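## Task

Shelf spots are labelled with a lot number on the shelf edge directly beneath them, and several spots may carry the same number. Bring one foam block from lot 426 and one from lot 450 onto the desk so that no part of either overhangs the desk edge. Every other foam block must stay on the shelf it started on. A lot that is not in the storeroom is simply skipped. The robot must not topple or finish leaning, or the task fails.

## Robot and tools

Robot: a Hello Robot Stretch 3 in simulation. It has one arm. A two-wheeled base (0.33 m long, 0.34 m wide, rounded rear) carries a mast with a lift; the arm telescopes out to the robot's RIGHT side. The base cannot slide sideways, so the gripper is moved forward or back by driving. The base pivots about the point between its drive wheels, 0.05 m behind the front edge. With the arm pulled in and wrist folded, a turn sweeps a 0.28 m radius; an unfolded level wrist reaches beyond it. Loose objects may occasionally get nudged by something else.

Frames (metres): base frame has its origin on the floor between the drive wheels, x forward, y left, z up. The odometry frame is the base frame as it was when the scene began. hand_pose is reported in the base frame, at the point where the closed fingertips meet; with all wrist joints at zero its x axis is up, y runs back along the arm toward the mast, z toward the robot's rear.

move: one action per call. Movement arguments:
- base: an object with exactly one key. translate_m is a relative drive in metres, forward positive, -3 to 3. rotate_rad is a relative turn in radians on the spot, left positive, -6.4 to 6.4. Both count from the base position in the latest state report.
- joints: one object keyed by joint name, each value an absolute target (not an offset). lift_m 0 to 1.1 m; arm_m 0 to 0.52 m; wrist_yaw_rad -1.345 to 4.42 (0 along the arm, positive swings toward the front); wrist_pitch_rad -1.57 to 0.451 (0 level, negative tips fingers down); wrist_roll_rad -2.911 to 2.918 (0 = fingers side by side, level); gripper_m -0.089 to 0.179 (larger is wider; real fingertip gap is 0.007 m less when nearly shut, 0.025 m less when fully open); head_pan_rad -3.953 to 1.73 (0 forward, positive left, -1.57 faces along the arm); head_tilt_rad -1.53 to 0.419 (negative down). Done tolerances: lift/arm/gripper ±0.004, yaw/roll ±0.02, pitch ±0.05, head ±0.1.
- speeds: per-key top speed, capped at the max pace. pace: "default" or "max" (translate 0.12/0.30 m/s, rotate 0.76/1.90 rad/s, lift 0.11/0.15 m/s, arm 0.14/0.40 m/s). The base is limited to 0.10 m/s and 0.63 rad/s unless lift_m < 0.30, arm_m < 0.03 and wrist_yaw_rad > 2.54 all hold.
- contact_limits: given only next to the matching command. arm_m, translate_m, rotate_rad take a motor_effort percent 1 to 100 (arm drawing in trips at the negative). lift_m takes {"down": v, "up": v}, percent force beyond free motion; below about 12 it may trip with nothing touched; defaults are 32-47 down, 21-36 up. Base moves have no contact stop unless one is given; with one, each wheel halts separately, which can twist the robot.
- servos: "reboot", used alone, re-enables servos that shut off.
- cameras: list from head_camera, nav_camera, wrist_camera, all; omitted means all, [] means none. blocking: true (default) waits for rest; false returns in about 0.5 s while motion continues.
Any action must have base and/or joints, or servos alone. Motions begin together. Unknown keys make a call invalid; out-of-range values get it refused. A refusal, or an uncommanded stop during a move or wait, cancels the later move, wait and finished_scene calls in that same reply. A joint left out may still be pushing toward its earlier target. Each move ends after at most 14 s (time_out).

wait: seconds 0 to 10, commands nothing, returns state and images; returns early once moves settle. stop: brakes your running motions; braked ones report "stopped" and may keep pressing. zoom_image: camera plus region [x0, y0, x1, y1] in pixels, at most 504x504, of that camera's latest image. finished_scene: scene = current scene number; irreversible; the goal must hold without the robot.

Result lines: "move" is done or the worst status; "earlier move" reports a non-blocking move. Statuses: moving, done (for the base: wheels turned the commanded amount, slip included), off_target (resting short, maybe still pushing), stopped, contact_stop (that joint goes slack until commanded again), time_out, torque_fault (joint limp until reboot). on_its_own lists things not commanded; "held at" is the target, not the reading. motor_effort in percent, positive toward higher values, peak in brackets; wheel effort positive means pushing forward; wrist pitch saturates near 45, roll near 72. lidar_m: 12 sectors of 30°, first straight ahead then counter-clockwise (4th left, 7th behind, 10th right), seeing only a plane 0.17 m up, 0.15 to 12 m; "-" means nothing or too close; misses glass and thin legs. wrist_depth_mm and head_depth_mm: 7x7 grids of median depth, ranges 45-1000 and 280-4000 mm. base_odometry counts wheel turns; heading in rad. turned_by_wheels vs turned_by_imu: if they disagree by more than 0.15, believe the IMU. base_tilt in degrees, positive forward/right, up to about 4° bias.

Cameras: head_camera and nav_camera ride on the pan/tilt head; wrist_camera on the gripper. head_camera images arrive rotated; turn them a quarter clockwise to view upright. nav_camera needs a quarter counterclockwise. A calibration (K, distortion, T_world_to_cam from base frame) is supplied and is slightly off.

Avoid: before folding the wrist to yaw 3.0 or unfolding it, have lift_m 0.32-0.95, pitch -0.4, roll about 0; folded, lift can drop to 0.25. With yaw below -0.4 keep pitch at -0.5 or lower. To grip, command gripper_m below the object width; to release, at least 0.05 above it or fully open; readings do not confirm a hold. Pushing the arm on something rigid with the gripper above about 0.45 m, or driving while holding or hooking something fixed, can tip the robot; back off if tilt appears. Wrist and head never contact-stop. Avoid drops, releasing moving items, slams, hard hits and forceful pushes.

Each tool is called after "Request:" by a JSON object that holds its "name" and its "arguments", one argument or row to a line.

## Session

Request:
{"name": "move", "arguments": {
  "cameras": ["head_camera", "nav_camera"]
}}

Scene clock: 0.00 s.
base_odometry: x=+0.000 y=+0.000 heading=+0.000
turned_by_wheels: +0.000
turned_by_imu: +0.000
base_tilt: forward=-0.4 right=-1.1
lidar_m: 0.85 0.78 0.78 0.97 1.19 1.17 1.58 1.49 1.14 1.39 3.12 1.32
head_depth_mm: 1664 2137 1387 1378 1367 1354 1341 / 1679 1284 1220 1211 1203 1193 1184 / 1686 1093 1084 1078 1070 1061 1055 / 1620 983 977 973 963 960 955 / 1498 897 888 884 881 877 875 / 837 821 817 812 808 804 801 / 763 759 756 751 747 745 741
base_status: not commanded
joint_positions: lift_m=+0.306 arm_m=+0.001 wrist_yaw_rad=+2.853 wrist_pitch_rad=-0.337 wrist_roll_rad=+0.000 gripper_m=+0.037 head_pan_rad=+0.000 head_tilt_rad=-0.004
joint_status: not commanded
measured_speeds: all 0
motor_effort: left_wheel=+0.0 right_wheel=+0.8 lift_m=+26.8 arm_m=-5.6 wrist_yaw_rad=-1.4 wrist_pitch_rad=+2.0 wrist_roll_rad=+0.0 gripper_m=+0.4 head_pan_rad=-0.4 head_tilt_rad=+7.6
hand_pose: x=+0.0453 y=+0.0786 z=+0.3376 quat_wxyz=(+0.218, +0.707, +0.017, +0.673) (m; base frame)
wrist_depth_mm: 138 - - 949 794 682 598 / 137 - - - 842 720 627 / 146 - - - 910 769 671 / 155 208 904 900 879 816 704 / 170 182 748 693 712 705 698 / 587 195 127 573 130 587 585 / 509 204 318 510 489 500 504
pictures: head_camera (sideways), nav_camera (sideways)
camera_calibration:
head_camera: T_world_to_cam=[[0.0485952, -0.0462826, -0.997746, 1.31417], [0.0559689, 0.997483, -0.0435444, 0.0559991], [0.997249, -0.0537267, 0.0510633, -0.117043], [0, 0, 0, 1]] pos_world=[0.0497239, -0.00132303, 1.31963]
nav_camera: T_world_to_cam=[[-0.0226282, 0.0170411, 0.999599, -1.25826], [0.00972415, -0.999804, 0.0172647, 0.0276322], [0.999697, 0.0101109, 0.022458, -0.0821585], [0, 0, 0, 1]] pos_world=[0.0533927, 0.0498997, 1.25913]

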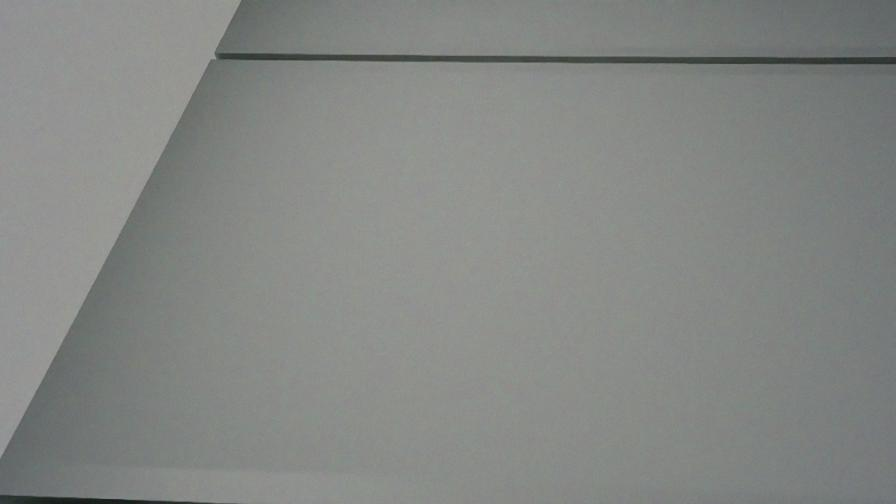

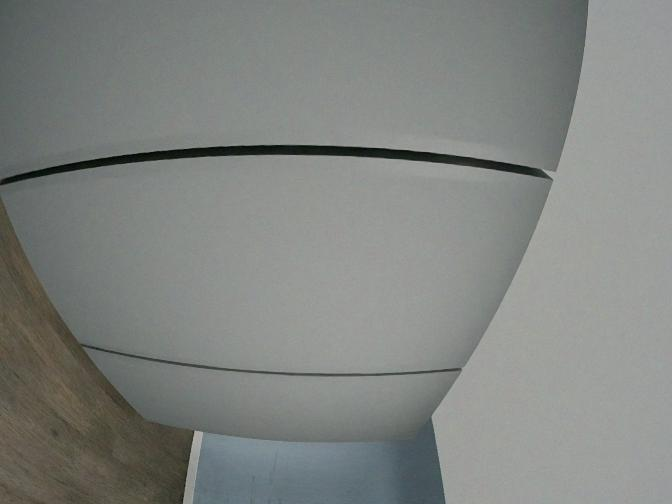

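Request:
{"name": "move", "arguments": {
  "joints": {"head_pan_rad": -1.57, "head_tilt_rad": -0.2},
  "pace": "max",
  "cameras": ["nav_camera"]
}}

Request:
{"name": "move", "arguments": {
  "joints": {"head_pan_rad": -3.3, "head_tilt_rad": -0.2},
  "pace": "max",
  "cameras": ["nav_camera"]
}}

Request:
{"name": "move", "arguments": {
  "joints": {"head_pan_rad": 1.5, "head_tilt_rad": -0.2},
  "pace": "max",
  "cameras": ["nav_camera"]
}}

Scene clock: 12.30 s.
move: done
base_odometry: x=+0.000 y=+0.000 heading=+0.000
turned_by_wheels: +0.000
turned_by_imu: +0.000
base_tilt: forward=-0.3 right=-1.3
lidar_m: 0.85 0.78 0.78 0.97 1.18 1.17 1.58 1.49 1.14 1.38 3.13 1.32
head_depth_mm: 1603 1612 1632 1664 1646 1102 871 / 1758 1784 1809 1837 1753 1099 1591 / 1952 1995 2023 2075 1730 1141 1756 / 2179 2258 2316 2357 1711 1281 1687 / 2398 2615 2683 2760 1699 2143 1750 / 2494 3074 3176 3301 2018 2368 1740 / 2494 3055 3131 3218 3239 2364 1732
base_status: not commanded
joint_positions: lift_m=+0.306 arm_m=+0.001 wrist_yaw_rad=+2.853 wrist_pitch_rad=-0.337 wrist_roll_rad=+0.000 gripper_m=+0.037 head_pan_rad=-1.578 head_tilt_rad=-0.200
joint_status: all done
measured_speeds: translate_m=+0.000 rotate_rad=+0.000 lift_m=+0.000 arm_m=+0.000 wrist_yaw_rad=+0.000 wrist_pitch_rad=+0.000 wrist_roll_rad=+0.000 head_pan_rad=+0.024 head_tilt_rad=+0.000
motor_effort: left_wheel=-0.2(0.8) right_wheel=+0.5(1.5) lift_m=+26.2(27.1) arm_m=-12.3(13.0) wrist_yaw_rad=-0.6(1.9) wrist_pitch_rad=+2.0(2.1) wrist_roll_rad=+0.2(0.3) gripper_m=+0.6(0.9) head_pan_rad=+3.8(4.9) head_tilt_rad=-2.9(8.5)
hand_pose: x=+0.0453 y=+0.0786 z=+0.3376 quat_wxyz=(+0.218, +0.707, +0.017, +0.673) (m; base frame)
wrist_depth_mm: 138 - - 959 793 683 605 / 137 - - - 849 723 625 / 146 - - - 909 770 665 / 155 208 898 900 894 804 701 / 170 182 746 686 713 697 696 / 580 195 127 571 130 589 590 / 519 204 317 504 492 508 504
pictures: nav_camera (sideways)
camera_calibration:
nav_camera: T_world_to_cam=[[0.0157664, -0.172619, 0.984863, -1.23906], [-0.999872, -0.00552413, 0.0150385, 0.0366932], [0.00284459, -0.984973, -0.172684, 0.177956], [0, 0, 0, 1]] pos_world=[0.0557179, -0.0384005, 1.25048]

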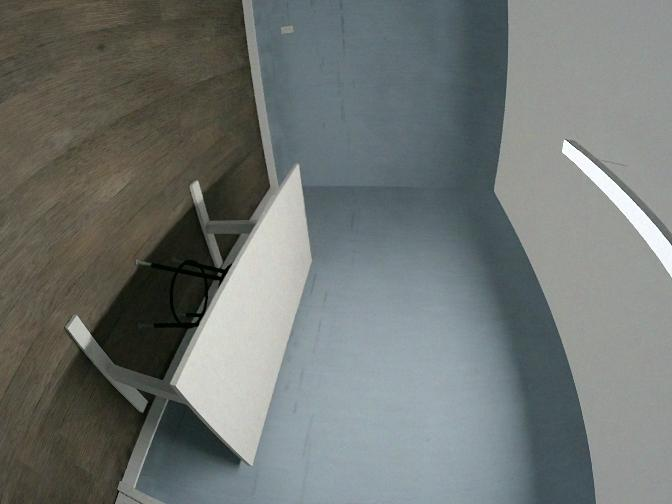

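Scene clock: 14.43 s.
move: done
base_odometry: x=+0.000 y=+0.000 heading=+0.000
turned_by_wheels: +0.000
turned_by_imu: +0.000
base_tilt: forward=-0.2 right=-1.1
lidar_m: 0.85 0.78 0.78 0.97 1.18 1.17 1.58 1.49 1.13 1.39 3.14 1.32
head_depth_mm: 1262 1571 1585 1625 1638 1454 1615 / 1364 1690 1701 1742 1805 1472 1669 / 1757 1727 1780 1839 1898 1701 1666 / 1979 1544 1564 1604 1705 1706 1676 / 1880 1948 2020 2089 2155 2167 1743 / 1706 1740 1795 1851 1901 1980 1737 / 1551 1587 1602 1635 1674 1736 1715
base_status: not commanded
joint_positions: lift_m=+0.306 arm_m=+0.001 wrist_yaw_rad=+2.853 wrist_pitch_rad=-0.337 wrist_roll_rad=+0.000 gripper_m=+0.037 head_pan_rad=-3.308 head_tilt_rad=-0.200
joint_status: all done
measured_speeds: translate_m=+0.000 rotate_rad=+0.000 lift_m=+0.000 arm_m=+0.000 wrist_yaw_rad=+0.000 wrist_pitch_rad=+0.000 wrist_roll_rad=+0.000 head_pan_rad=+0.024 head_tilt_rad=+0.000
motor_effort: left_wheel=+0.0(0.6) right_wheel=+0.4(1.2) lift_m=+26.9(27.4) arm_m=-12.5(12.9) wrist_yaw_rad=+0.4(2.2) wrist_pitch_rad=+2.1(2.1) wrist_roll_rad=+0.0(0.3) gripper_m=+0.5(1.2) head_pan_rad=+3.2(4.8) head_tilt_rad=-2.0(7.3)
hand_pose: x=+0.0453 y=+0.0786 z=+0.3376 quat_wxyz=(+0.218, +0.707, +0.017, +0.673) (m; base frame)
wrist_depth_mm: 138 - - 947 800 680 605 / 137 - - - 852 717 633 / 146 - - - 891 769 667 / 155 209 901 905 878 806 696 / 170 182 749 684 707 701 703 / 579 195 127 575 130 587 582 / 507 204 318 505 493 510 500
pictures: nav_camera (sideways)
camera_calibration:
nav_camera: T_world_to_cam=[[-0.173405, 0.0118757, 0.984779, -1.2378], [0.15304, 0.988106, 0.0150322, 0.0296686], [-0.972887, 0.153317, -0.17316, 0.184528], [0, 0, 0, 1]] pos_world=[-0.0396559, -0.0429073, 1.25046]

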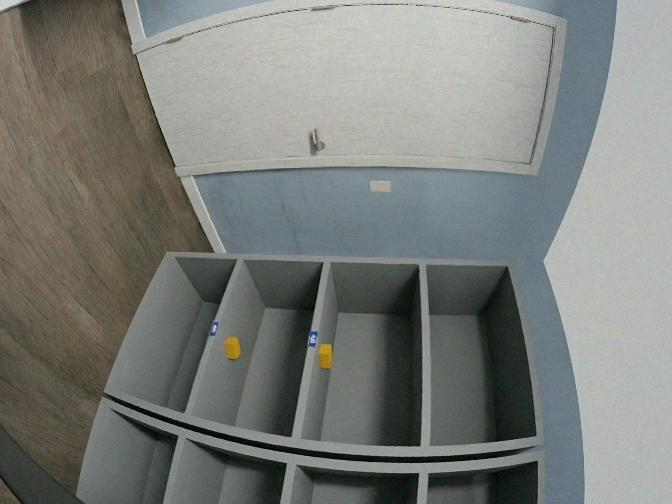

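Scene clock: 17.63 s.
move: done
base_odometry: x=+0.000 y=+0.000 heading=+0.000
turned_by_wheels: +0.000
turned_by_imu: +0.000
base_tilt: forward=-0.3 right=-1.2
lidar_m: 0.85 0.78 0.78 0.97 1.18 1.17 1.59 1.49 1.14 1.38 3.13 1.32
head_depth_mm: 758 769 782 797 811 827 841 / 829 845 857 875 893 911 927 / 900 931 951 972 993 1016 1038 / - 1045 1069 1093 1121 1151 1179 / - 1185 1217 1251 1287 1325 1367 / - 1282 1308 1351 1392 1433 1488 / - 1477 1475 1513 1631 1468 1632
base_status: not commanded
joint_positions: lift_m=+0.306 arm_m=+0.001 wrist_yaw_rad=+2.853 wrist_pitch_rad=-0.337 wrist_roll_rad=+0.000 gripper_m=+0.037 head_pan_rad=+1.509 head_tilt_rad=-0.200
joint_status: all done
measured_speeds: translate_m=+0.000 rotate_rad=+0.000 lift_m=+0.000 arm_m=+0.000 wrist_yaw_rad=+0.000 wrist_pitch_rad=+0.000 wrist_roll_rad=+0.000 head_pan_rad=-0.024 head_tilt_rad=+0.000
motor_effort: left_wheel=-0.4(0.9) right_wheel=+0.1(1.3) lift_m=+26.4(27.0) arm_m=-11.5(12.8) wrist_yaw_rad=-0.1(1.6) wrist_pitch_rad=+2.0(2.2) wrist_roll_rad=-0.3(0.3) gripper_m=+0.6(1.0) head_pan_rad=-3.3(5.4) head_tilt_rad=-1.2(5.2)
hand_pose: x=+0.0453 y=+0.0786 z=+0.3376 quat_wxyz=(+0.218, +0.707, +0.017, +0.673) (m; base frame)
wrist_depth_mm: 138 - - 945 790 686 595 / 137 - - - 847 714 632 / 146 - - - 897 759 661 / 155 208 904 905 894 798 697 / 170 182 745 691 702 704 693 / 588 195 127 581 129 583 578 / 512 204 318 510 489 507 500
pictures: nav_camera (sideways)
camera_calibration:
nav_camera: T_world_to_cam=[[-0.00624486, 0.173699, 0.984779, -1.23882], [0.99867, -0.0493203, 0.0150322, 0.0245102], [0.0511806, 0.983563, -0.17316, 0.178281], [0, 0, 0, 1]] pos_world=[-0.0413384, 0.0410394, 1.25046]

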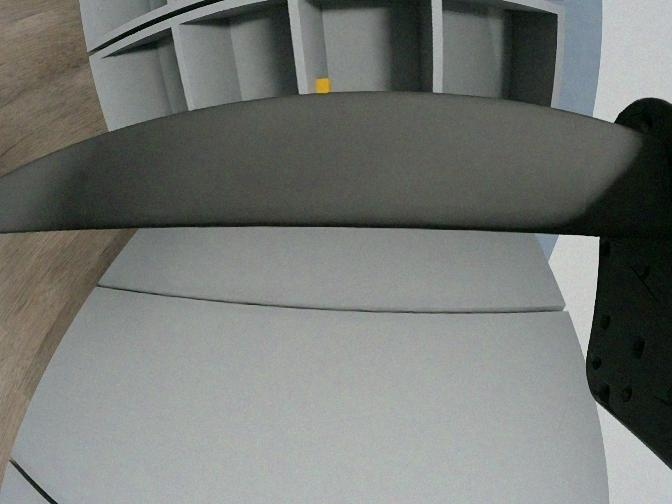

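Request:
{"name": "move", "arguments": {
  "joints": {"head_pan_rad": -3.3, "head_tilt_rad": -0.3},
  "pace": "max",
  "cameras": ["head_camera", "nav_camera"]
}}

Request:
{"name": "move", "arguments": {
  "joints": {"head_pan_rad": -3.95, "head_tilt_rad": -0.3},
  "pace": "max",
  "cameras": ["head_camera", "nav_camera"]
}}

Scene clock: 33.63 s.
move: done
base_odometry: x=+0.000 y=+0.000 heading=+0.000
turned_by_wheels: +0.000
turned_by_imu: +0.000
base_tilt: forward=-0.2 right=-1.3
lidar_m: 0.85 0.78 0.78 0.97 1.18 1.17 1.58 1.49 1.14 1.38 3.12 1.31
head_depth_mm: 1466 1521 1603 1585 1675 1434 1496 / 1579 1639 1730 1754 1776 1802 1492 / 1557 1643 1804 1849 1790 1941 1559 / 1442 1497 1582 1660 1744 1833 1566 / 1817 1910 2001 2109 2240 2039 1555 / 1646 1716 1796 1881 1973 1974 1548 / 1505 1559 1598 1676 1744 1795 1550
base_status: not commanded
joint_positions: lift_m=+0.306 arm_m=+0.001 wrist_yaw_rad=+2.853 wrist_pitch_rad=-0.337 wrist_roll_rad=+0.000 gripper_m=+0.037 head_pan_rad=-3.309 head_tilt_rad=-0.301
joint_status: all done
measured_speeds: translate_m=+0.000 rotate_rad=+0.000 lift_m=+0.000 arm_m=+0.000 wrist_yaw_rad=+0.000 wrist_pitch_rad=+0.000 wrist_roll_rad=+0.000 head_pan_rad=+0.024 head_tilt_rad=+0.000
motor_effort: left_wheel=-0.2(0.7) right_wheel=+1.0(1.2) lift_m=+27.1(27.2) arm_m=-12.6(12.7) wrist_yaw_rad=-1.4(1.9) wrist_pitch_rad=+2.1(2.1) wrist_roll_rad=+0.1(0.3) gripper_m=+0.7(1.1) head_pan_rad=+3.5(5.6) head_tilt_rad=-0.4(7.4)
hand_pose: x=+0.0453 y=+0.0786 z=+0.3376 quat_wxyz=(+0.218, +0.707, +0.017, +0.673) (m; base frame)
wrist_depth_mm: 137 - - 939 801 693 609 / 137 - - - 853 725 628 / 146 - - - 895 764 668 / 155 208 924 886 897 796 698 / 170 182 762 693 711 710 702 / 586 195 127 576 130 585 587 / 520 204 316 510 496 504 501
pictures: head_camera (sideways), nav_camera (sideways)
camera_calibration:
head_camera: T_world_to_cam=[[0.250451, 0.00473761, -0.968118, 1.27399], [-0.205885, -0.976853, -0.0580426, 0.0764517], [-0.945984, 0.213858, -0.243678, 0.278494], [0, 0, 0, 1]] pos_world=[-0.0398799, 0.00908817, 1.30567]
nav_camera: T_world_to_cam=[[-0.270609, 0.028312, 0.962273, -1.20778], [0.151941, 0.988295, 0.0136508, 0.0314756], [-0.950623, 0.149903, -0.271743, 0.312707], [0, 0, 0, 1]] pos_world=[-0.0343503, -0.0437882, 1.24676]

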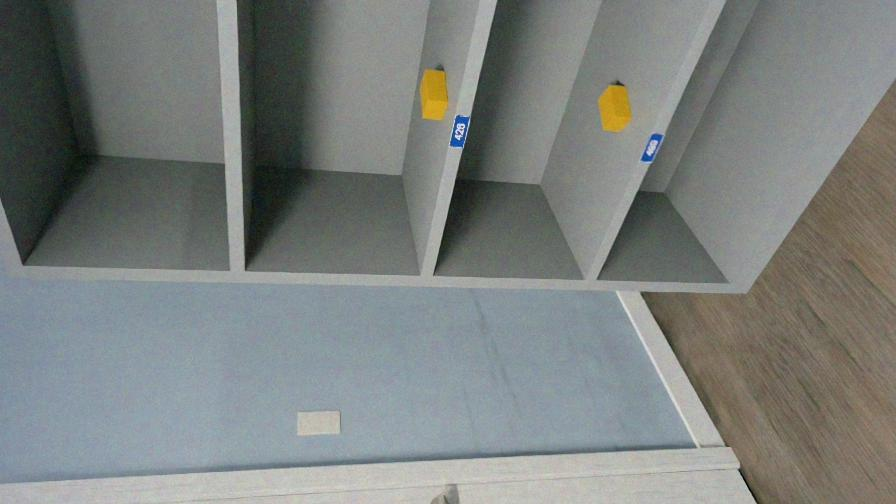

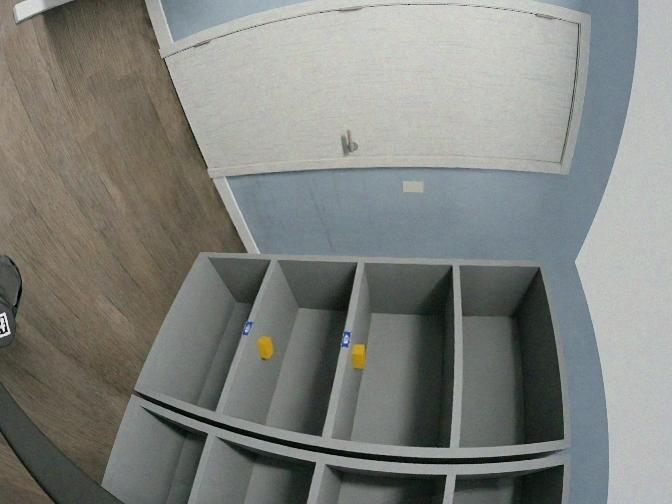

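Scene clock: 34.43 s.
move: done
base_odometry: x=+0.000 y=+0.000 heading=+0.000
turned_by_wheels: +0.000
turned_by_imu: +0.000
base_tilt: forward=-0.3 right=-1.1
lidar_m: 0.85 0.78 0.78 0.97 1.18 1.17 1.58 1.49 1.14 1.38 3.11 1.32
head_depth_mm: - - - - - - - / - - - - - - - / 1419 1468 1548 1601 - - - / 1400 1458 1546 1510 1659 1697 1473 / 1025 1071 1129 1193 1270 1348 1425 / 1437 1476 1577 1636 1717 1746 1456 / 1448 1493 1592 1610 1704 1750 1454
base_status: not commanded
joint_positions: lift_m=+0.306 arm_m=+0.001 wrist_yaw_rad=+2.853 wrist_pitch_rad=-0.337 wrist_roll_rad=+0.000 gripper_m=+0.037 head_pan_rad=-3.967 head_tilt_rad=-0.301
joint_status: all done
measured_speeds: all 0
motor_effort: left_wheel=+0.0(0.5) right_wheel=+0.1(1.0) lift_m=+26.4(26.8) arm_m=-12.1(12.6) wrist_yaw_rad=-0.5(1.8) wrist_pitch_rad=+2.1(2.1) wrist_roll_rad=+0.2(0.3) gripper_m=+0.6(0.9) head_pan_rad=-0.2(7.0) head_tilt_rad=+0.8(5.5)
hand_pose: x=+0.0453 y=+0.0786 z=+0.3376 quat_wxyz=(+0.218, +0.707, +0.017, +0.673) (m; base frame)
wrist_depth_mm: 138 - - 940 802 681 602 / 137 - - - 849 716 624 / 146 - - - 910 761 661 / 155 209 930 900 898 797 697 / 171 182 746 688 709 704 699 / 582 194 127 568 130 585 584 / 516 205 315 510 492 502 501
pictures: head_camera (sideways), nav_camera (sideways)
camera_calibration:
head_camera: T_world_to_cam=[[0.200935, -0.149576, -0.968118, 1.27429], [-0.760811, -0.646372, -0.0580426, 0.0798368], [-0.617083, 0.748218, -0.243678, 0.276488], [0, 0, 0, 1]] pos_world=[-0.0246933, 0.0353344, 1.30567]
nav_camera: T_world_to_cam=[[-0.196642, 0.188049, 0.962273, -1.20823], [0.725161, 0.688444, 0.0136508, 0.0279789], [-0.659904, 0.700487, -0.271743, 0.310934], [0, 0, 0, 1]] pos_world=[-0.0526911, -0.0098609, 1.24676]

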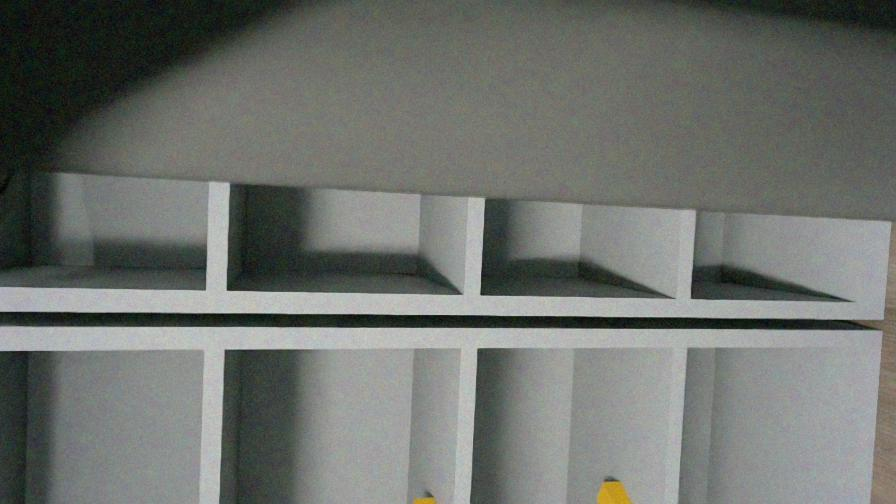

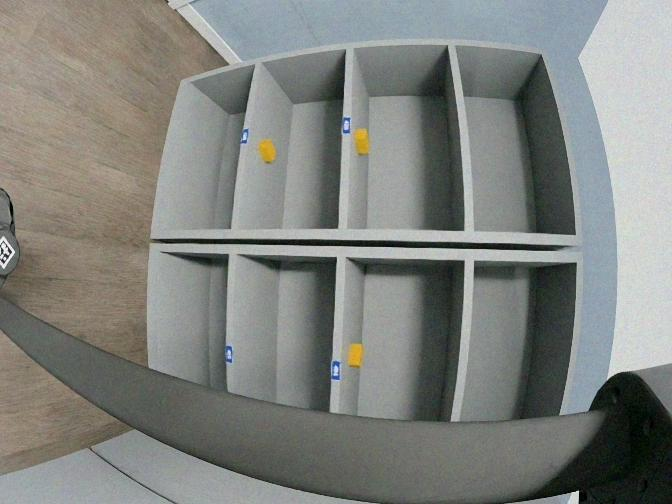

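Request:
{"name": "zoom_image", "arguments": {
  "camera": "nav_camera",
  "region": [215, 100, 375, 180]
}}

Request:
{"name": "zoom_image", "arguments": {
  "camera": "nav_camera",
  "region": [205, 330, 365, 400]
}}

Scaled by 3.150 from the camera's 672x504 image, which has a finer 792x594 frame.

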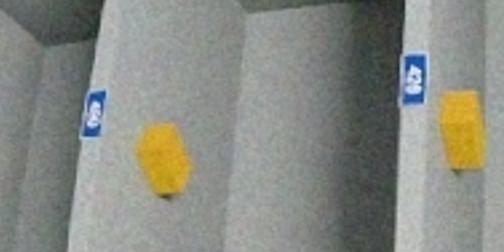

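Scaled by 3.150 from the camera's 672x504 image, which has a finer 792x594 frame.

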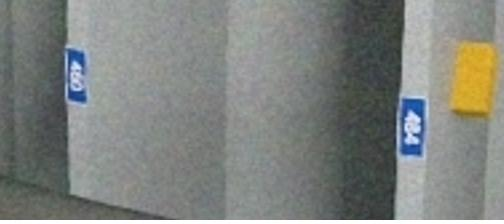

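Request:
{"name": "move", "arguments": {
  "joints": {"head_pan_rad": -3.45, "head_tilt_rad": -0.4},
  "pace": "max",
  "cameras": ["head_camera"]
}}

Scene clock: 44.33 s.
move: done
base_odometry: x=+0.000 y=+0.000 heading=+0.000
turned_by_wheels: +0.000
turned_by_imu: +0.000
base_tilt: forward=-0.3 right=-1.2
lidar_m: 0.85 0.78 0.78 0.97 1.18 1.17 1.58 1.49 1.14 1.38 3.13 1.32
head_depth_mm: 1392 1451 1526 1331 1354 1328 1371 / 1482 1546 1623 1731 1571 1733 1448 / 1575 1649 1720 1870 1642 1714 1443 / 1608 1704 1783 1965 2012 1721 1438 / 1415 1466 1573 1729 1843 1793 1427 / 1752 1861 2012 2140 2229 1805 1421 / 1617 1703 1790 1884 1996 1787 1417
base_status: not commanded
joint_positions: lift_m=+0.306 arm_m=+0.001 wrist_yaw_rad=+2.853 wrist_pitch_rad=-0.337 wrist_roll_rad=+0.000 gripper_m=+0.037 head_pan_rad=-3.433 head_tilt_rad=-0.397
joint_status: all done
measured_speeds: all 0
motor_effort: left_wheel=+0.1(0.5) right_wheel=+0.2(1.4) lift_m=+26.0(26.9) arm_m=-12.0(12.4) wrist_yaw_rad=+0.0(1.6) wrist_pitch_rad=+2.1(2.1) wrist_roll_rad=-0.1(0.3) gripper_m=+0.5(0.9) head_pan_rad=+1.2(4.7) head_tilt_rad=-4.4(5.8)
hand_pose: x=+0.0453 y=+0.0786 z=+0.3376 quat_wxyz=(+0.218, +0.707, +0.017, +0.673) (m; base frame)
wrist_depth_mm: 138 - - 957 800 676 604 / 137 - - - 844 723 632 / 146 - - - 902 774 667 / 155 208 903 895 889 809 701 / 170 181 750 689 720 702 687 / 579 195 127 577 129 584 590 / 514 204 316 505 491 504 508
pictures: head_camera (sideways)
camera_calibration:
head_camera: T_world_to_cam=[[0.336468, -0.0527664, -0.940215, 1.23702], [-0.320544, -0.945224, -0.0616634, 0.0818576], [-0.885461, 0.322128, -0.334952, 0.396917], [0, 0, 0, 1]] pos_world=[-0.0385239, 0.0147884, 1.30106]

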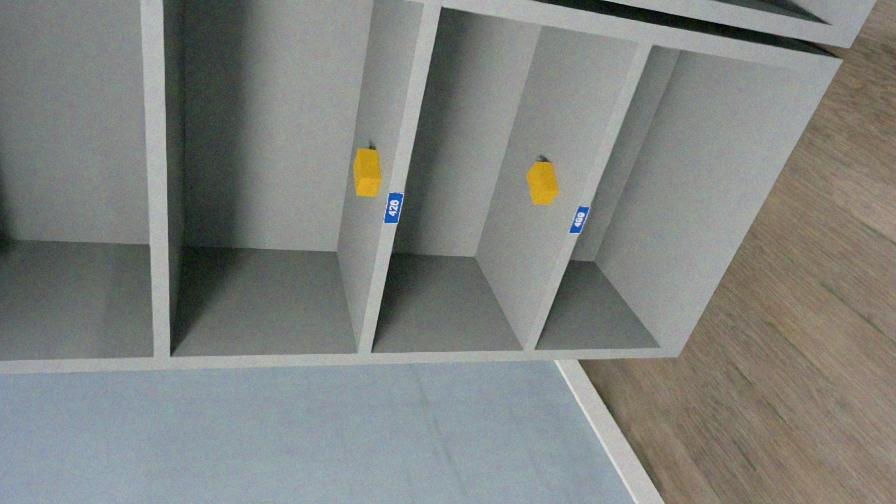

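Request:
{"name": "zoom_image", "arguments": {
  "camera": "head_camera",
  "region": [370, 180, 420, 240]
}}

Request:
{"name": "zoom_image", "arguments": {
  "camera": "head_camera",
  "region": [555, 190, 605, 250]
}}

Scaled by 8.400 from the camera's 896x504 image, which has a finer 1280x720 frame.

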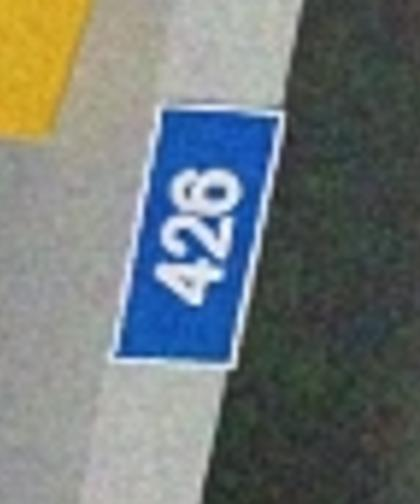

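Scaled by 8.400 from the camera's 896x504 image, which has a finer 1280x720 frame.

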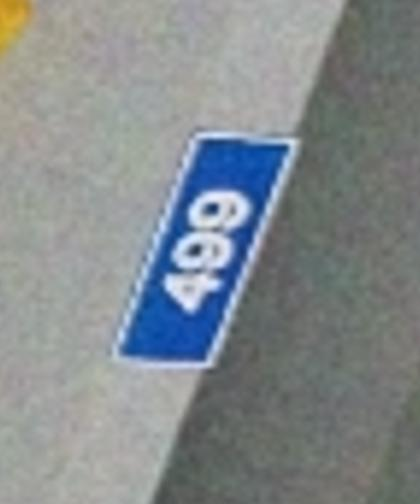

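Request:
{"name": "move", "arguments": {
  "base": {"rotate_rad": -2.54},
  "joints": {"lift_m": 0.285, "head_pan_rad": -1.2, "head_tilt_rad": -0.35},
  "pace": "max",
  "cameras": ["head_camera", "nav_camera"]
}}

Scene clock: 172.77 s.
move: done
base_odometry: x=+0.000 y=+0.000 heading=-2.540
turned_by_wheels: -2.540
turned_by_imu: -2.493
base_tilt: forward=-0.3 right=-1.2
lidar_m: 1.49 1.13 2.02 3.14 1.16 0.82 0.78 0.80 1.06 1.17 1.59 1.58
head_depth_mm: 1331 1373 1477 1436 1591 1646 1432 / 995 1053 1242 1260 1533 1692 1422 / 1420 1476 1562 1231 1316 1364 1427 / 1472 1526 1638 1740 1595 1800 1488 / 1527 1583 1706 1806 1586 1794 1487 / 1584 1666 1763 1900 1764 1791 1480 / 1521 1547 1632 1660 1692 1713 1470
base_status: done
joint_positions: lift_m=+0.285 arm_m=+0.001 wrist_yaw_rad=+2.853 wrist_pitch_rad=-0.338 wrist_roll_rad=+0.000 gripper_m=+0.037 head_pan_rad=-1.196 head_tilt_rad=-0.350
joint_status: all done
measured_speeds: all 0
motor_effort: left_wheel=+6.5(15.4) right_wheel=-8.2(14.9) lift_m=+26.1(30.1) arm_m=-12.0(13.1) wrist_yaw_rad=-0.3(2.2) wrist_pitch_rad=+2.1(2.4) wrist_roll_rad=+0.0(0.3) gripper_m=+0.7(1.0) head_pan_rad=-3.1(5.4) head_tilt_rad=+5.1(8.7)
hand_pose: x=+0.0453 y=+0.0785 z=+0.3160 quat_wxyz=(+0.218, +0.707, +0.018, +0.673) (m; base frame)
wrist_depth_mm: 138 - - - - - - / 137 - - - - - - / 146 - - - - - - / 155 207 857 867 846 838 834 / 172 182 715 654 683 665 671 / 556 196 127 535 130 558 550 / 490 205 291 467 463 479 477
pictures: head_camera (sideways), nav_camera (sideways)
camera_calibration:
head_camera: T_world_to_cam=[[-0.150336, 0.255445, -0.955064, 1.25938], [0.941987, 0.330254, -0.0599463, 0.0719244], [0.300101, -0.90867, -0.290275, 0.33154], [0, 0, 0, 1]] pos_world=[0.0220825, -0.0441949, 1.30334]
nav_camera: T_world_to_cam=[[0.132309, -0.289473, 0.947998, -1.19159], [-0.924769, -0.380309, 0.0129392, 0.0389709], [0.356786, -0.878391, -0.318014, 0.364952], [0, 0, 0, 1]] pos_world=[0.0634869, -0.00954033, 1.24518]

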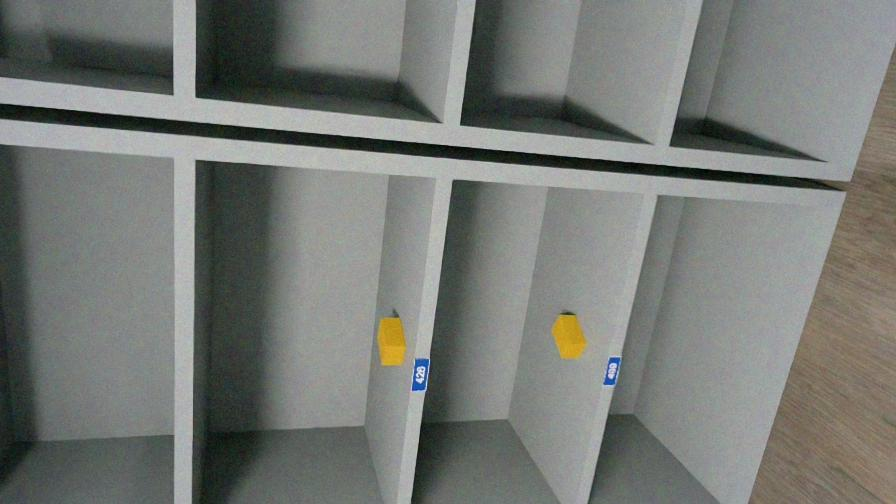

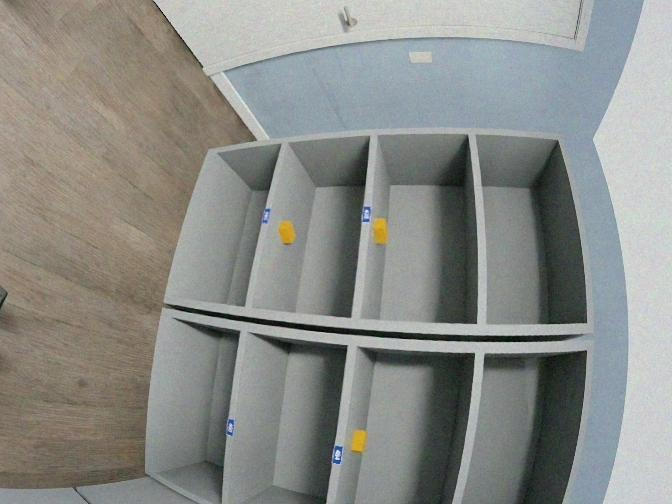

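Request:
{"name": "zoom_image", "arguments": {
  "camera": "nav_camera",
  "region": [205, 400, 265, 450]
}}

Request:
{"name": "zoom_image", "arguments": {
  "camera": "nav_camera",
  "region": [310, 420, 380, 480]
}}

Request:
{"name": "move", "arguments": {
  "joints": {"head_pan_rad": -1.9, "head_tilt_rad": -0.45},
  "pace": "max",
  "cameras": ["head_camera", "nav_camera"]
}}

Scaled by 8.400 from the camera's 672x504 image, which has a finer 792x594 frame.

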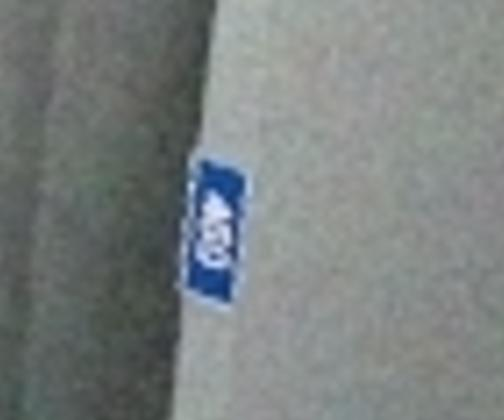

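Scaled by 7.200 from the camera's 672x504 image, which has a finer 792x594 frame.

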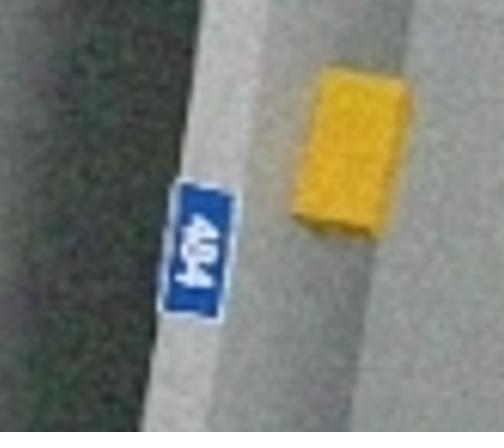

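Scene clock: 179.50 s.
move: done
base_odometry: x=+0.000 y=+0.000 heading=-2.540
turned_by_wheels: +0.000
turned_by_imu: +0.000
base_tilt: forward=-0.3 right=-1.2
lidar_m: 1.49 1.14 2.03 3.13 1.16 0.82 0.78 0.80 1.06 1.17 1.58 1.58
head_depth_mm: 1006 1032 1067 1101 1143 1204 1237 / 1135 1194 1252 1303 1359 1417 1359 / 1241 1318 1362 1482 1587 1667 1389 / 1438 1567 1619 1777 1804 1663 1378 / 1399 1521 1581 1752 1570 1612 1371 / 1341 1454 1509 1683 1537 1597 1364 / 1280 1406 1449 1618 1453 1590 1359
base_status: not commanded
joint_positions: lift_m=+0.285 arm_m=+0.001 wrist_yaw_rad=+2.853 wrist_pitch_rad=-0.338 wrist_roll_rad=+0.000 gripper_m=+0.037 head_pan_rad=-1.923 head_tilt_rad=-0.446
joint_status: all done
measured_speeds: all 0
motor_effort: left_wheel=+6.2(6.8) right_wheel=-7.7(8.6) lift_m=+23.2(24.2) arm_m=-10.3(11.3) wrist_yaw_rad=+0.0(1.1) wrist_pitch_rad=+2.2(2.2) wrist_roll_rad=+0.1(0.3) gripper_m=-0.1(0.9) head_pan_rad=+0.4(4.9) head_tilt_rad=-4.4(7.1)
hand_pose: x=+0.0453 y=+0.0785 z=+0.3160 quat_wxyz=(+0.218, +0.707, +0.018, +0.673) (m; base frame)
wrist_depth_mm: 138 - - - - - - / 137 - - - - - - / 146 - - - - - - / 155 207 848 842 841 829 823 / 172 182 717 657 678 676 671 / 554 195 127 528 129 563 553 / 490 205 292 467 466 478 478
pictures: head_camera (sideways), nav_camera (sideways)
camera_calibration:
head_camera: T_world_to_cam=[[0.0886154, 0.375825, -0.922444, 1.21533], [0.925425, -0.373605, -0.0633136, 0.0764015], [-0.368425, -0.848042, -0.380905, 0.453566], [0, 0, 0, 1]] pos_world=[-0.0112963, -0.0435662, 1.29868]
nav_camera: T_world_to_cam=[[-0.124424, -0.388526, 0.912999, -1.14434], [-0.944178, 0.329239, 0.0114339, 0.0410505], [-0.305037, -0.86061, -0.407802, 0.485839], [0, 0, 0, 1]] pos_world=[0.0445742, -0.040003, 1.24244]

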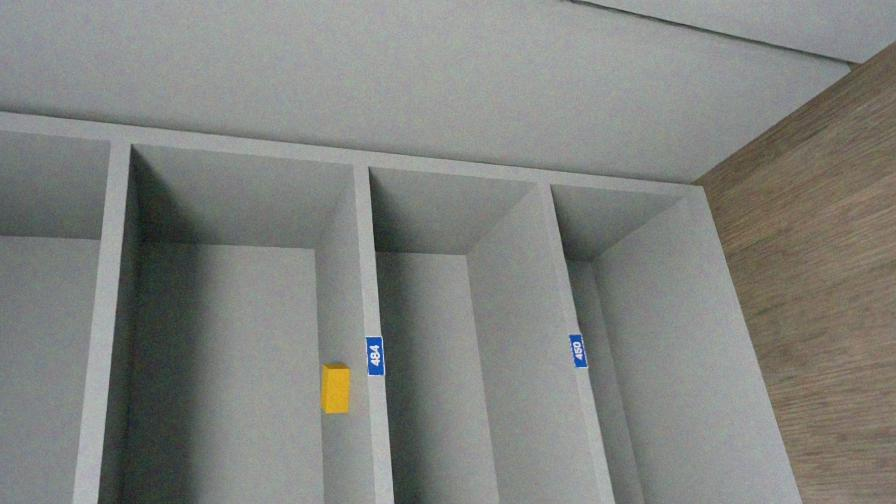

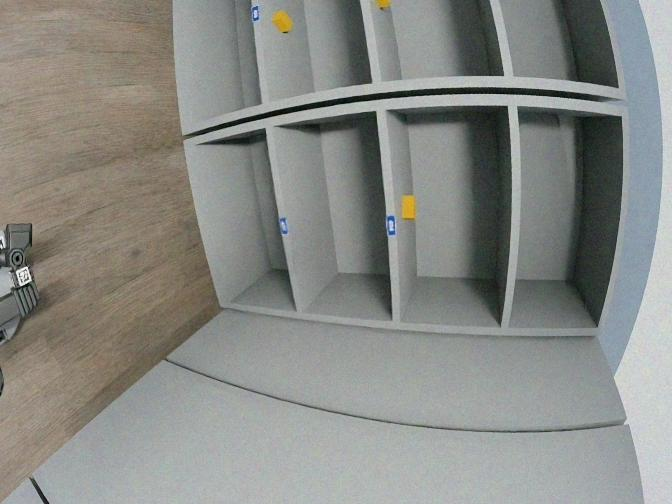

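Request:
{"name": "zoom_image", "arguments": {
  "camera": "head_camera",
  "region": [550, 320, 610, 380]
}}

Request:
{"name": "zoom_image", "arguments": {
  "camera": "head_camera",
  "region": [300, 300, 640, 504]
}}

Scaled by 8.400 from the camera's 896x504 image, which has a finer 1280x720 frame.

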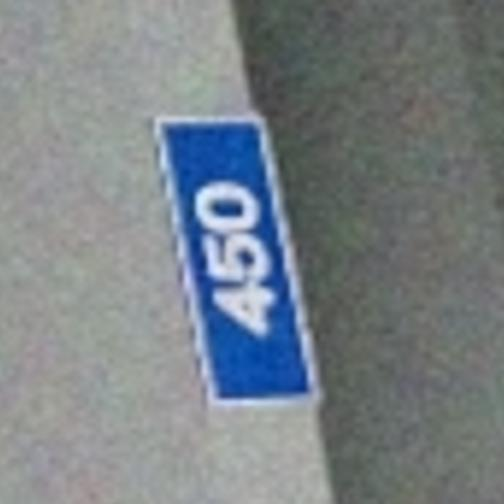

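Scaled by 1.482 from the camera's 896x504 image, which has a finer 1280x720 frame.

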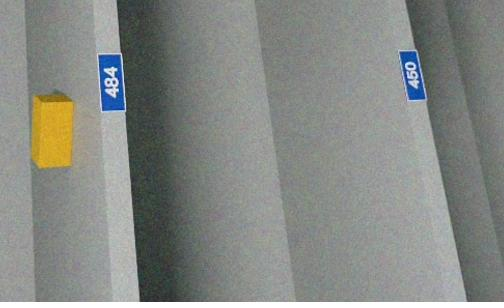

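Request:
{"name": "move", "arguments": {
  "base": {"rotate_rad": -0.727},
  "pace": "max",
  "cameras": []
}}

Request:
{"name": "move", "arguments": {
  "base": {"translate_m": 0.886},
  "pace": "max",
  "cameras": []
}}

Request:
{"name": "move", "arguments": {
  "base": {"rotate_rad": 0.727},
  "joints": {"lift_m": 0.5, "head_pan_rad": -1.57, "head_tilt_rad": -0.45},
  "pace": "max",
  "cameras": ["head_camera"]
}}

Scene clock: 254.43 s.
move: done
base_odometry: x=+0.000 y=+0.000 heading=+3.017
turned_by_wheels: -0.727
turned_by_imu: -0.712
base_tilt: forward=-0.3 right=-1.0
lidar_m: 1.58 1.49 1.14 1.38 3.13 1.49 0.89 0.78 0.78 0.92 1.50 1.17
head_depth_mm: 626 664 709 755 812 876 950 / 655 696 742 798 862 936 1020 / 689 733 784 845 915 998 1098 / 722 773 832 899 979 1076 1191 / 762 818 885 959 1051 1164 1278 / 804 868 945 1032 1138 1274 1330 / 857 927 1009 1114 1239 1393 1359
base_status: done
joint_positions: lift_m=+0.285 arm_m=+0.001 wrist_yaw_rad=+2.853 wrist_pitch_rad=-0.338 wrist_roll_rad=+0.000 gripper_m=+0.037 head_pan_rad=-1.900 head_tilt_rad=-0.451
joint_status: not commanded
measured_speeds: all 0
motor_effort: left_wheel=+5.6(14.5) right_wheel=-8.5(14.5) lift_m=+25.0(25.6) arm_m=-10.5(10.5) wrist_yaw_rad=-0.8(1.6) wrist_pitch_rad=+2.1(2.3) wrist_roll_rad=+0.0(0.3) gripper_m=+0.6(0.9) head_pan_rad=+3.0(3.7) head_tilt_rad=-2.8(4.5)
hand_pose: x=+0.0453 y=+0.0785 z=+0.3160 quat_wxyz=(+0.218, +0.707, +0.018, +0.673) (m; base frame)
wrist_depth_mm: 137 - - - - - - / 137 - - - - - - / 146 - - - - - - / 155 207 854 851 864 841 833 / 172 182 708 656 675 672 663 / 558 194 127 532 129 561 554 / 492 205 293 470 469 481 476
pictures: none
No camera images: "cameras" was empty.

Scene clock: 258.70 s.
move: done
base_odometry: x=-0.879 y=+0.110 heading=+3.017
turned_by_wheels: +0.000
turned_by_imu: +0.000
base_tilt: forward=-0.3 right=-1.2
lidar_m: 0.70 0.86 0.86 1.01 1.86 2.72 1.62 1.42 1.42 0.69 0.87 0.82
head_depth_mm: 1173 1245 1323 1413 1520 1625 1398 / 1227 1306 1393 1494 1608 1676 1385 / 1244 1343 1448 1566 1712 1719 1380 / 1256 1371 1434 1599 1700 1663 1374 / 1286 1454 1501 1667 1394 1556 1336 / 965 1423 1414 1005 1319 1111 1282 / 803 1236 1258 797 812 862 921
base_status: done
joint_positions: lift_m=+0.285 arm_m=+0.001 wrist_yaw_rad=+2.853 wrist_pitch_rad=-0.338 wrist_roll_rad=+0.000 gripper_m=+0.037 head_pan_rad=-1.900 head_tilt_rad=-0.451
joint_status: not commanded
measured_speeds: all 0
motor_effort: left_wheel=-0.2(16.3) right_wheel=+5.5(10.8) lift_m=+28.6(29.2) arm_m=-12.0(12.9) wrist_yaw_rad=-0.4(2.1) wrist_pitch_rad=+2.3(2.3) wrist_roll_rad=-0.2(0.3) gripper_m=+0.4(1.0) head_pan_rad=+2.1(3.4) head_tilt_rad=-1.5(3.6)
hand_pose: x=+0.0453 y=+0.0785 z=+0.3160 quat_wxyz=(+0.218, +0.707, +0.018, +0.673) (m; base frame)
wrist_depth_mm: 138 - - 990 854 765 669 / 137 - - - 919 792 711 / 146 - - - 964 834 740 / 155 207 860 863 849 840 757 / 171 182 702 655 668 674 665 / 566 195 127 533 130 555 560 / 496 204 294 472 465 478 479
pictures: none
No camera images: "cameras" was empty.

Scene clock: 260.93 s.
move: done
base_odometry: x=-0.879 y=+0.110 heading=-2.540
turned_by_wheels: +0.727
turned_by_imu: +0.715
base_tilt: forward=-0.4 right=-1.2
lidar_m: 0.86 0.88 1.15 1.91 2.10 1.49 1.42 1.46 0.69 1.01 0.70 0.89
head_depth_mm: 583 909 975 841 915 962 845 / 593 905 977 832 1173 1021 841 / 608 901 971 822 1160 1014 837 / 622 896 966 761 1152 1010 832 / 640 891 961 799 1146 1002 829 / 660 888 956 792 1139 997 826 / 680 884 951 784 1129 990 819
base_status: done
joint_positions: lift_m=+0.500 arm_m=+0.001 wrist_yaw_rad=+2.853 wrist_pitch_rad=-0.339 wrist_roll_rad=+0.000 gripper_m=+0.037 head_pan_rad=-1.567 head_tilt_rad=-0.451
joint_status: all done
measured_speeds: all 0
motor_effort: left_wheel=-6.5(14.0) right_wheel=+8.1(13.4) lift_m=+26.3(32.7) arm_m=-12.0(12.8) wrist_yaw_rad=+0.1(2.0) wrist_pitch_rad=+2.3(2.5) wrist_roll_rad=-0.2(0.3) gripper_m=+0.2(0.8) head_pan_rad=-3.2(4.9) head_tilt_rad=+0.0(5.2)
hand_pose: x=+0.0452 y=+0.0784 z=+0.5308 quat_wxyz=(+0.219, +0.706, +0.018, +0.673) (m; base frame)
wrist_depth_mm: 138 - - - - - 840 / 137 - - - - - 820 / 146 - - - - - 848 / 155 206 - - - - 883 / 174 182 - 995 - - 902 / 855 194 127 790 130 864 833 / 732 204 703 731 701 722 722
pictures: head_camera (sideways)
camera_calibration:
head_camera: T_world_to_cam=[[-0.0477552, 0.387262, -0.920732, 1.21393], [0.997596, -0.0278479, -0.0634548, 0.0761446], [-0.050214, -0.921549, -0.385001, 0.456955], [0, 0, 0, 1]] pos_world=[0.00495564, -0.0468824, 1.29847]

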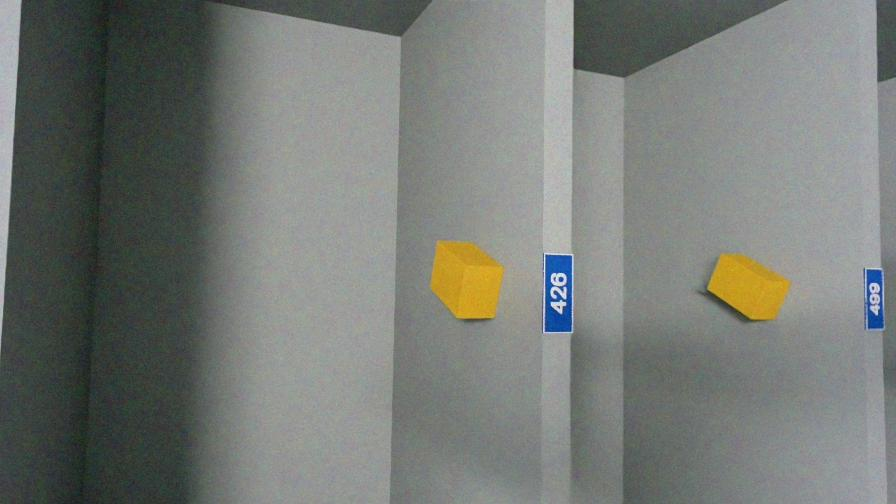

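Request:
{"name": "move", "arguments": {
  "base": {"translate_m": 0.125},
  "joints": {"lift_m": 0.93, "wrist_pitch_rad": -0.4},
  "pace": "max",
  "cameras": []
}}

Request:
{"name": "move", "arguments": {
  "joints": {"wrist_yaw_rad": -0.386},
  "pace": "max",
  "cameras": []
}}

Request:
{"name": "move", "arguments": {
  "joints": {"lift_m": 1.023, "wrist_pitch_rad": -0.15, "gripper_m": 0.179, "head_tilt_rad": -0.55},
  "pace": "max",
  "cameras": ["wrist_camera", "head_camera"]
}}

Scene clock: 304.63 s.
move: done
base_odometry: x=-0.982 y=+0.039 heading=-2.540
turned_by_wheels: +0.000
turned_by_imu: +0.000
base_tilt: forward=-0.1 right=-1.2
lidar_m: 0.74 0.76 1.03 1.11 2.28 1.62 1.54 0.82 0.77 1.00 0.63 0.76
head_depth_mm: 581 906 978 843 1170 1032 - / 593 904 974 831 1166 1026 - / 608 896 971 716 639 1016 858 / 622 890 963 813 1151 1008 856 / 638 886 956 800 1143 1003 855 / 659 882 952 793 1132 996 824 / 678 876 936 783 914 961 799
base_status: done
joint_positions: lift_m=+0.930 arm_m=+0.001 wrist_yaw_rad=+2.853 wrist_pitch_rad=-0.413 wrist_roll_rad=+0.000 gripper_m=+0.037 head_pan_rad=-1.570 head_tilt_rad=-0.451
joint_status: all done
measured_speeds: all 0
motor_effort: left_wheel=+5.2(8.7) right_wheel=+5.4(12.0) lift_m=+27.2(33.4) arm_m=-8.0(10.4) wrist_yaw_rad=-0.6(1.8) wrist_pitch_rad=+2.0(4.6) wrist_roll_rad=+0.0(0.3) gripper_m=+0.6(0.9) head_pan_rad=-2.8(3.7) head_tilt_rad=+3.7(4.4)
hand_pose: x=+0.0428 y=+0.0701 z=+0.9438 quat_wxyz=(+0.243, +0.705, +0.044, +0.664) (m; base frame)
wrist_depth_mm: 137 - - - - 944 696 / 139 - - - - 987 715 / 149 - - - - - 750 / 163 180 - - - - 766 / - 191 - - - - 799 / - 211 127 - 130 - 801 / - 223 - - - - 818
pictures: none
No camera images: "cameras" was empty.

Scene clock: 306.53 s.
move: done
base_odometry: x=-0.982 y=+0.039 heading=-2.540
turned_by_wheels: +0.000
turned_by_imu: +0.000
base_tilt: forward=-0.3 right=-1.2
lidar_m: 0.74 0.75 1.03 1.11 2.27 1.62 1.54 0.81 0.77 1.00 0.63 0.76
head_depth_mm: 580 906 979 843 1169 1033 - / 592 900 977 833 1164 1063 - / 605 898 967 715 639 1056 - / 620 892 961 814 1148 1009 833 / 637 885 957 802 1137 1002 828 / 656 884 952 792 1133 996 801 / 677 876 937 783 913 959 797
base_status: not commanded
joint_positions: lift_m=+0.930 arm_m=+0.001 wrist_yaw_rad=-0.383 wrist_pitch_rad=-0.413 wrist_roll_rad=+0.000 gripper_m=+0.037 head_pan_rad=-1.570 head_tilt_rad=-0.450
joint_status: all done
measured_speeds: all 0
motor_effort: left_wheel=+5.0(5.5) right_wheel=+5.0(6.0) lift_m=+23.8(26.9) arm_m=-7.2(8.7) wrist_yaw_rad=-2.7(7.3) wrist_pitch_rad=+2.0(2.1) wrist_roll_rad=+0.2(0.3) gripper_m=+0.0(0.9) head_pan_rad=-3.2(3.9) head_tilt_rad=+4.8(5.2)
hand_pose: x=-0.1056 y=-0.3542 z=+0.9437 quat_wxyz=(+0.652, +0.011, -0.707, -0.274) (m; base frame)
wrist_depth_mm: 386 378 328 362 363 400 441 / 260 278 300 326 734 549 498 / 690 752 - - 822 571 - / 754 780 879 874 865 615 911 / 769 791 809 757 767 685 832 / 657 671 127 642 129 790 - / 588 576 561 599 958 - -
pictures: none
No camera images: "cameras" was empty.

Scene clock: 308.50 s.
move: done
base_odometry: x=-0.982 y=+0.039 heading=-2.540
turned_by_wheels: +0.000
turned_by_imu: +0.000
base_tilt: forward=-0.3 right=-1.2
lidar_m: 0.74 0.76 1.03 1.12 2.28 1.62 1.54 0.81 0.77 1.00 0.63 0.76
head_depth_mm: 832 911 977 - - - - / 830 906 970 - - - - / 825 899 963 671 - - - / 821 894 961 649 1170 915 - / 818 893 951 643 1158 912 1147 / 815 887 936 635 1155 904 1141 / 811 883 926 630 1053 902 1007
base_status: not commanded
joint_positions: lift_m=+1.023 arm_m=+0.001 wrist_yaw_rad=-0.383 wrist_pitch_rad=-0.172 wrist_roll_rad=+0.000 gripper_m=+0.179 head_pan_rad=-1.570 head_tilt_rad=-0.549
joint_status: all done
measured_speeds: all 0
motor_effort: left_wheel=+5.2(5.3) right_wheel=+5.0(6.2) lift_m=+26.5(33.1) arm_m=-6.0(7.7) wrist_yaw_rad=-2.6(4.4) wrist_pitch_rad=+3.6(6.3) wrist_roll_rad=-0.1(0.3) gripper_m=+0.5(85.2) head_pan_rad=-2.3(3.5) head_tilt_rad=-4.7(6.7)
hand_pose: x=-0.1143 y=-0.3758 z=+1.0941 quat_wxyz=(+0.680, -0.074, -0.703, -0.194) (m; base frame)
wrist_depth_mm: 596 641 705 765 694 524 440 / 615 672 725 792 736 537 467 / 649 708 757 777 731 554 505 / 552 544 492 539 539 516 560 / 395 394 389 405 443 529 - / 118 141 355 - 878 650 121 / 118 799 870 858 816 662 110
pictures: head_camera (sideways), wrist_camera
camera_calibration:
head_camera: T_world_to_cam=[[-0.0466333, 0.476302, -0.878044, 1.15824], [0.997501, -0.0244954, -0.0662654, 0.079796], [-0.0530704, -0.878941, -0.473969, 0.572744], [0, 0, 0, 1]] pos_world=[0.00481149, -0.0463065, 1.29373]
wrist_camera: T_world_to_cam=[[-0.942286, 0.334444, -0.0156074, 0.0417045], [0.135809, 0.339197, -0.93086, 1.194], [-0.306027, -0.879257, -0.365041, 0.200123], [0, 0, 0, 1]] pos_world=[-0.0616148, -0.242989, 1.18515]

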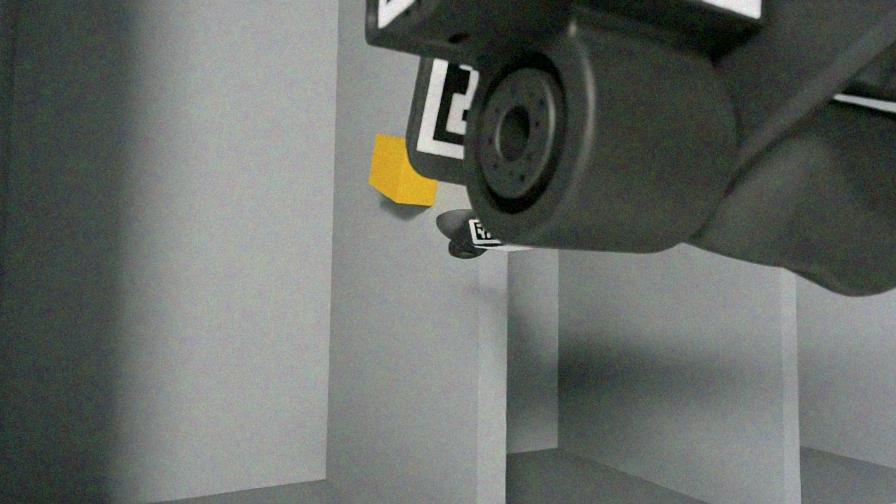

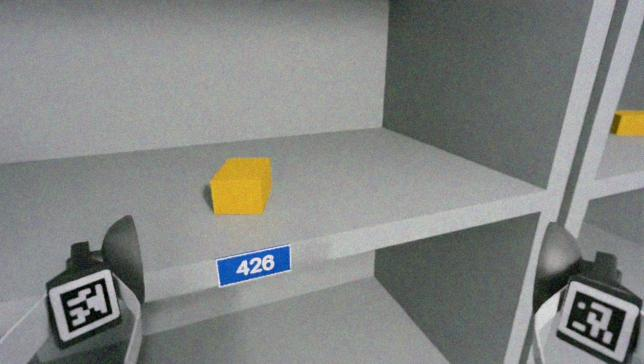

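Request:
{"name": "zoom_image", "arguments": {
  "camera": "wrist_camera",
  "region": [190, 140, 300, 230]
}}

Scaled by 4.582.

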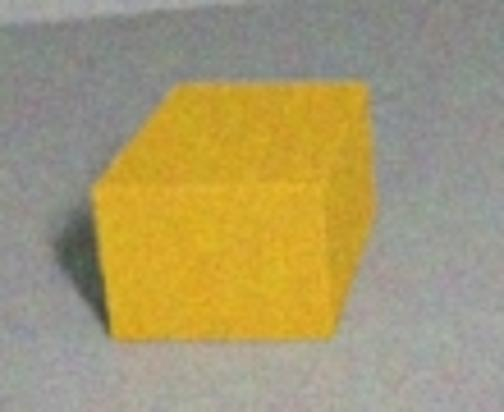

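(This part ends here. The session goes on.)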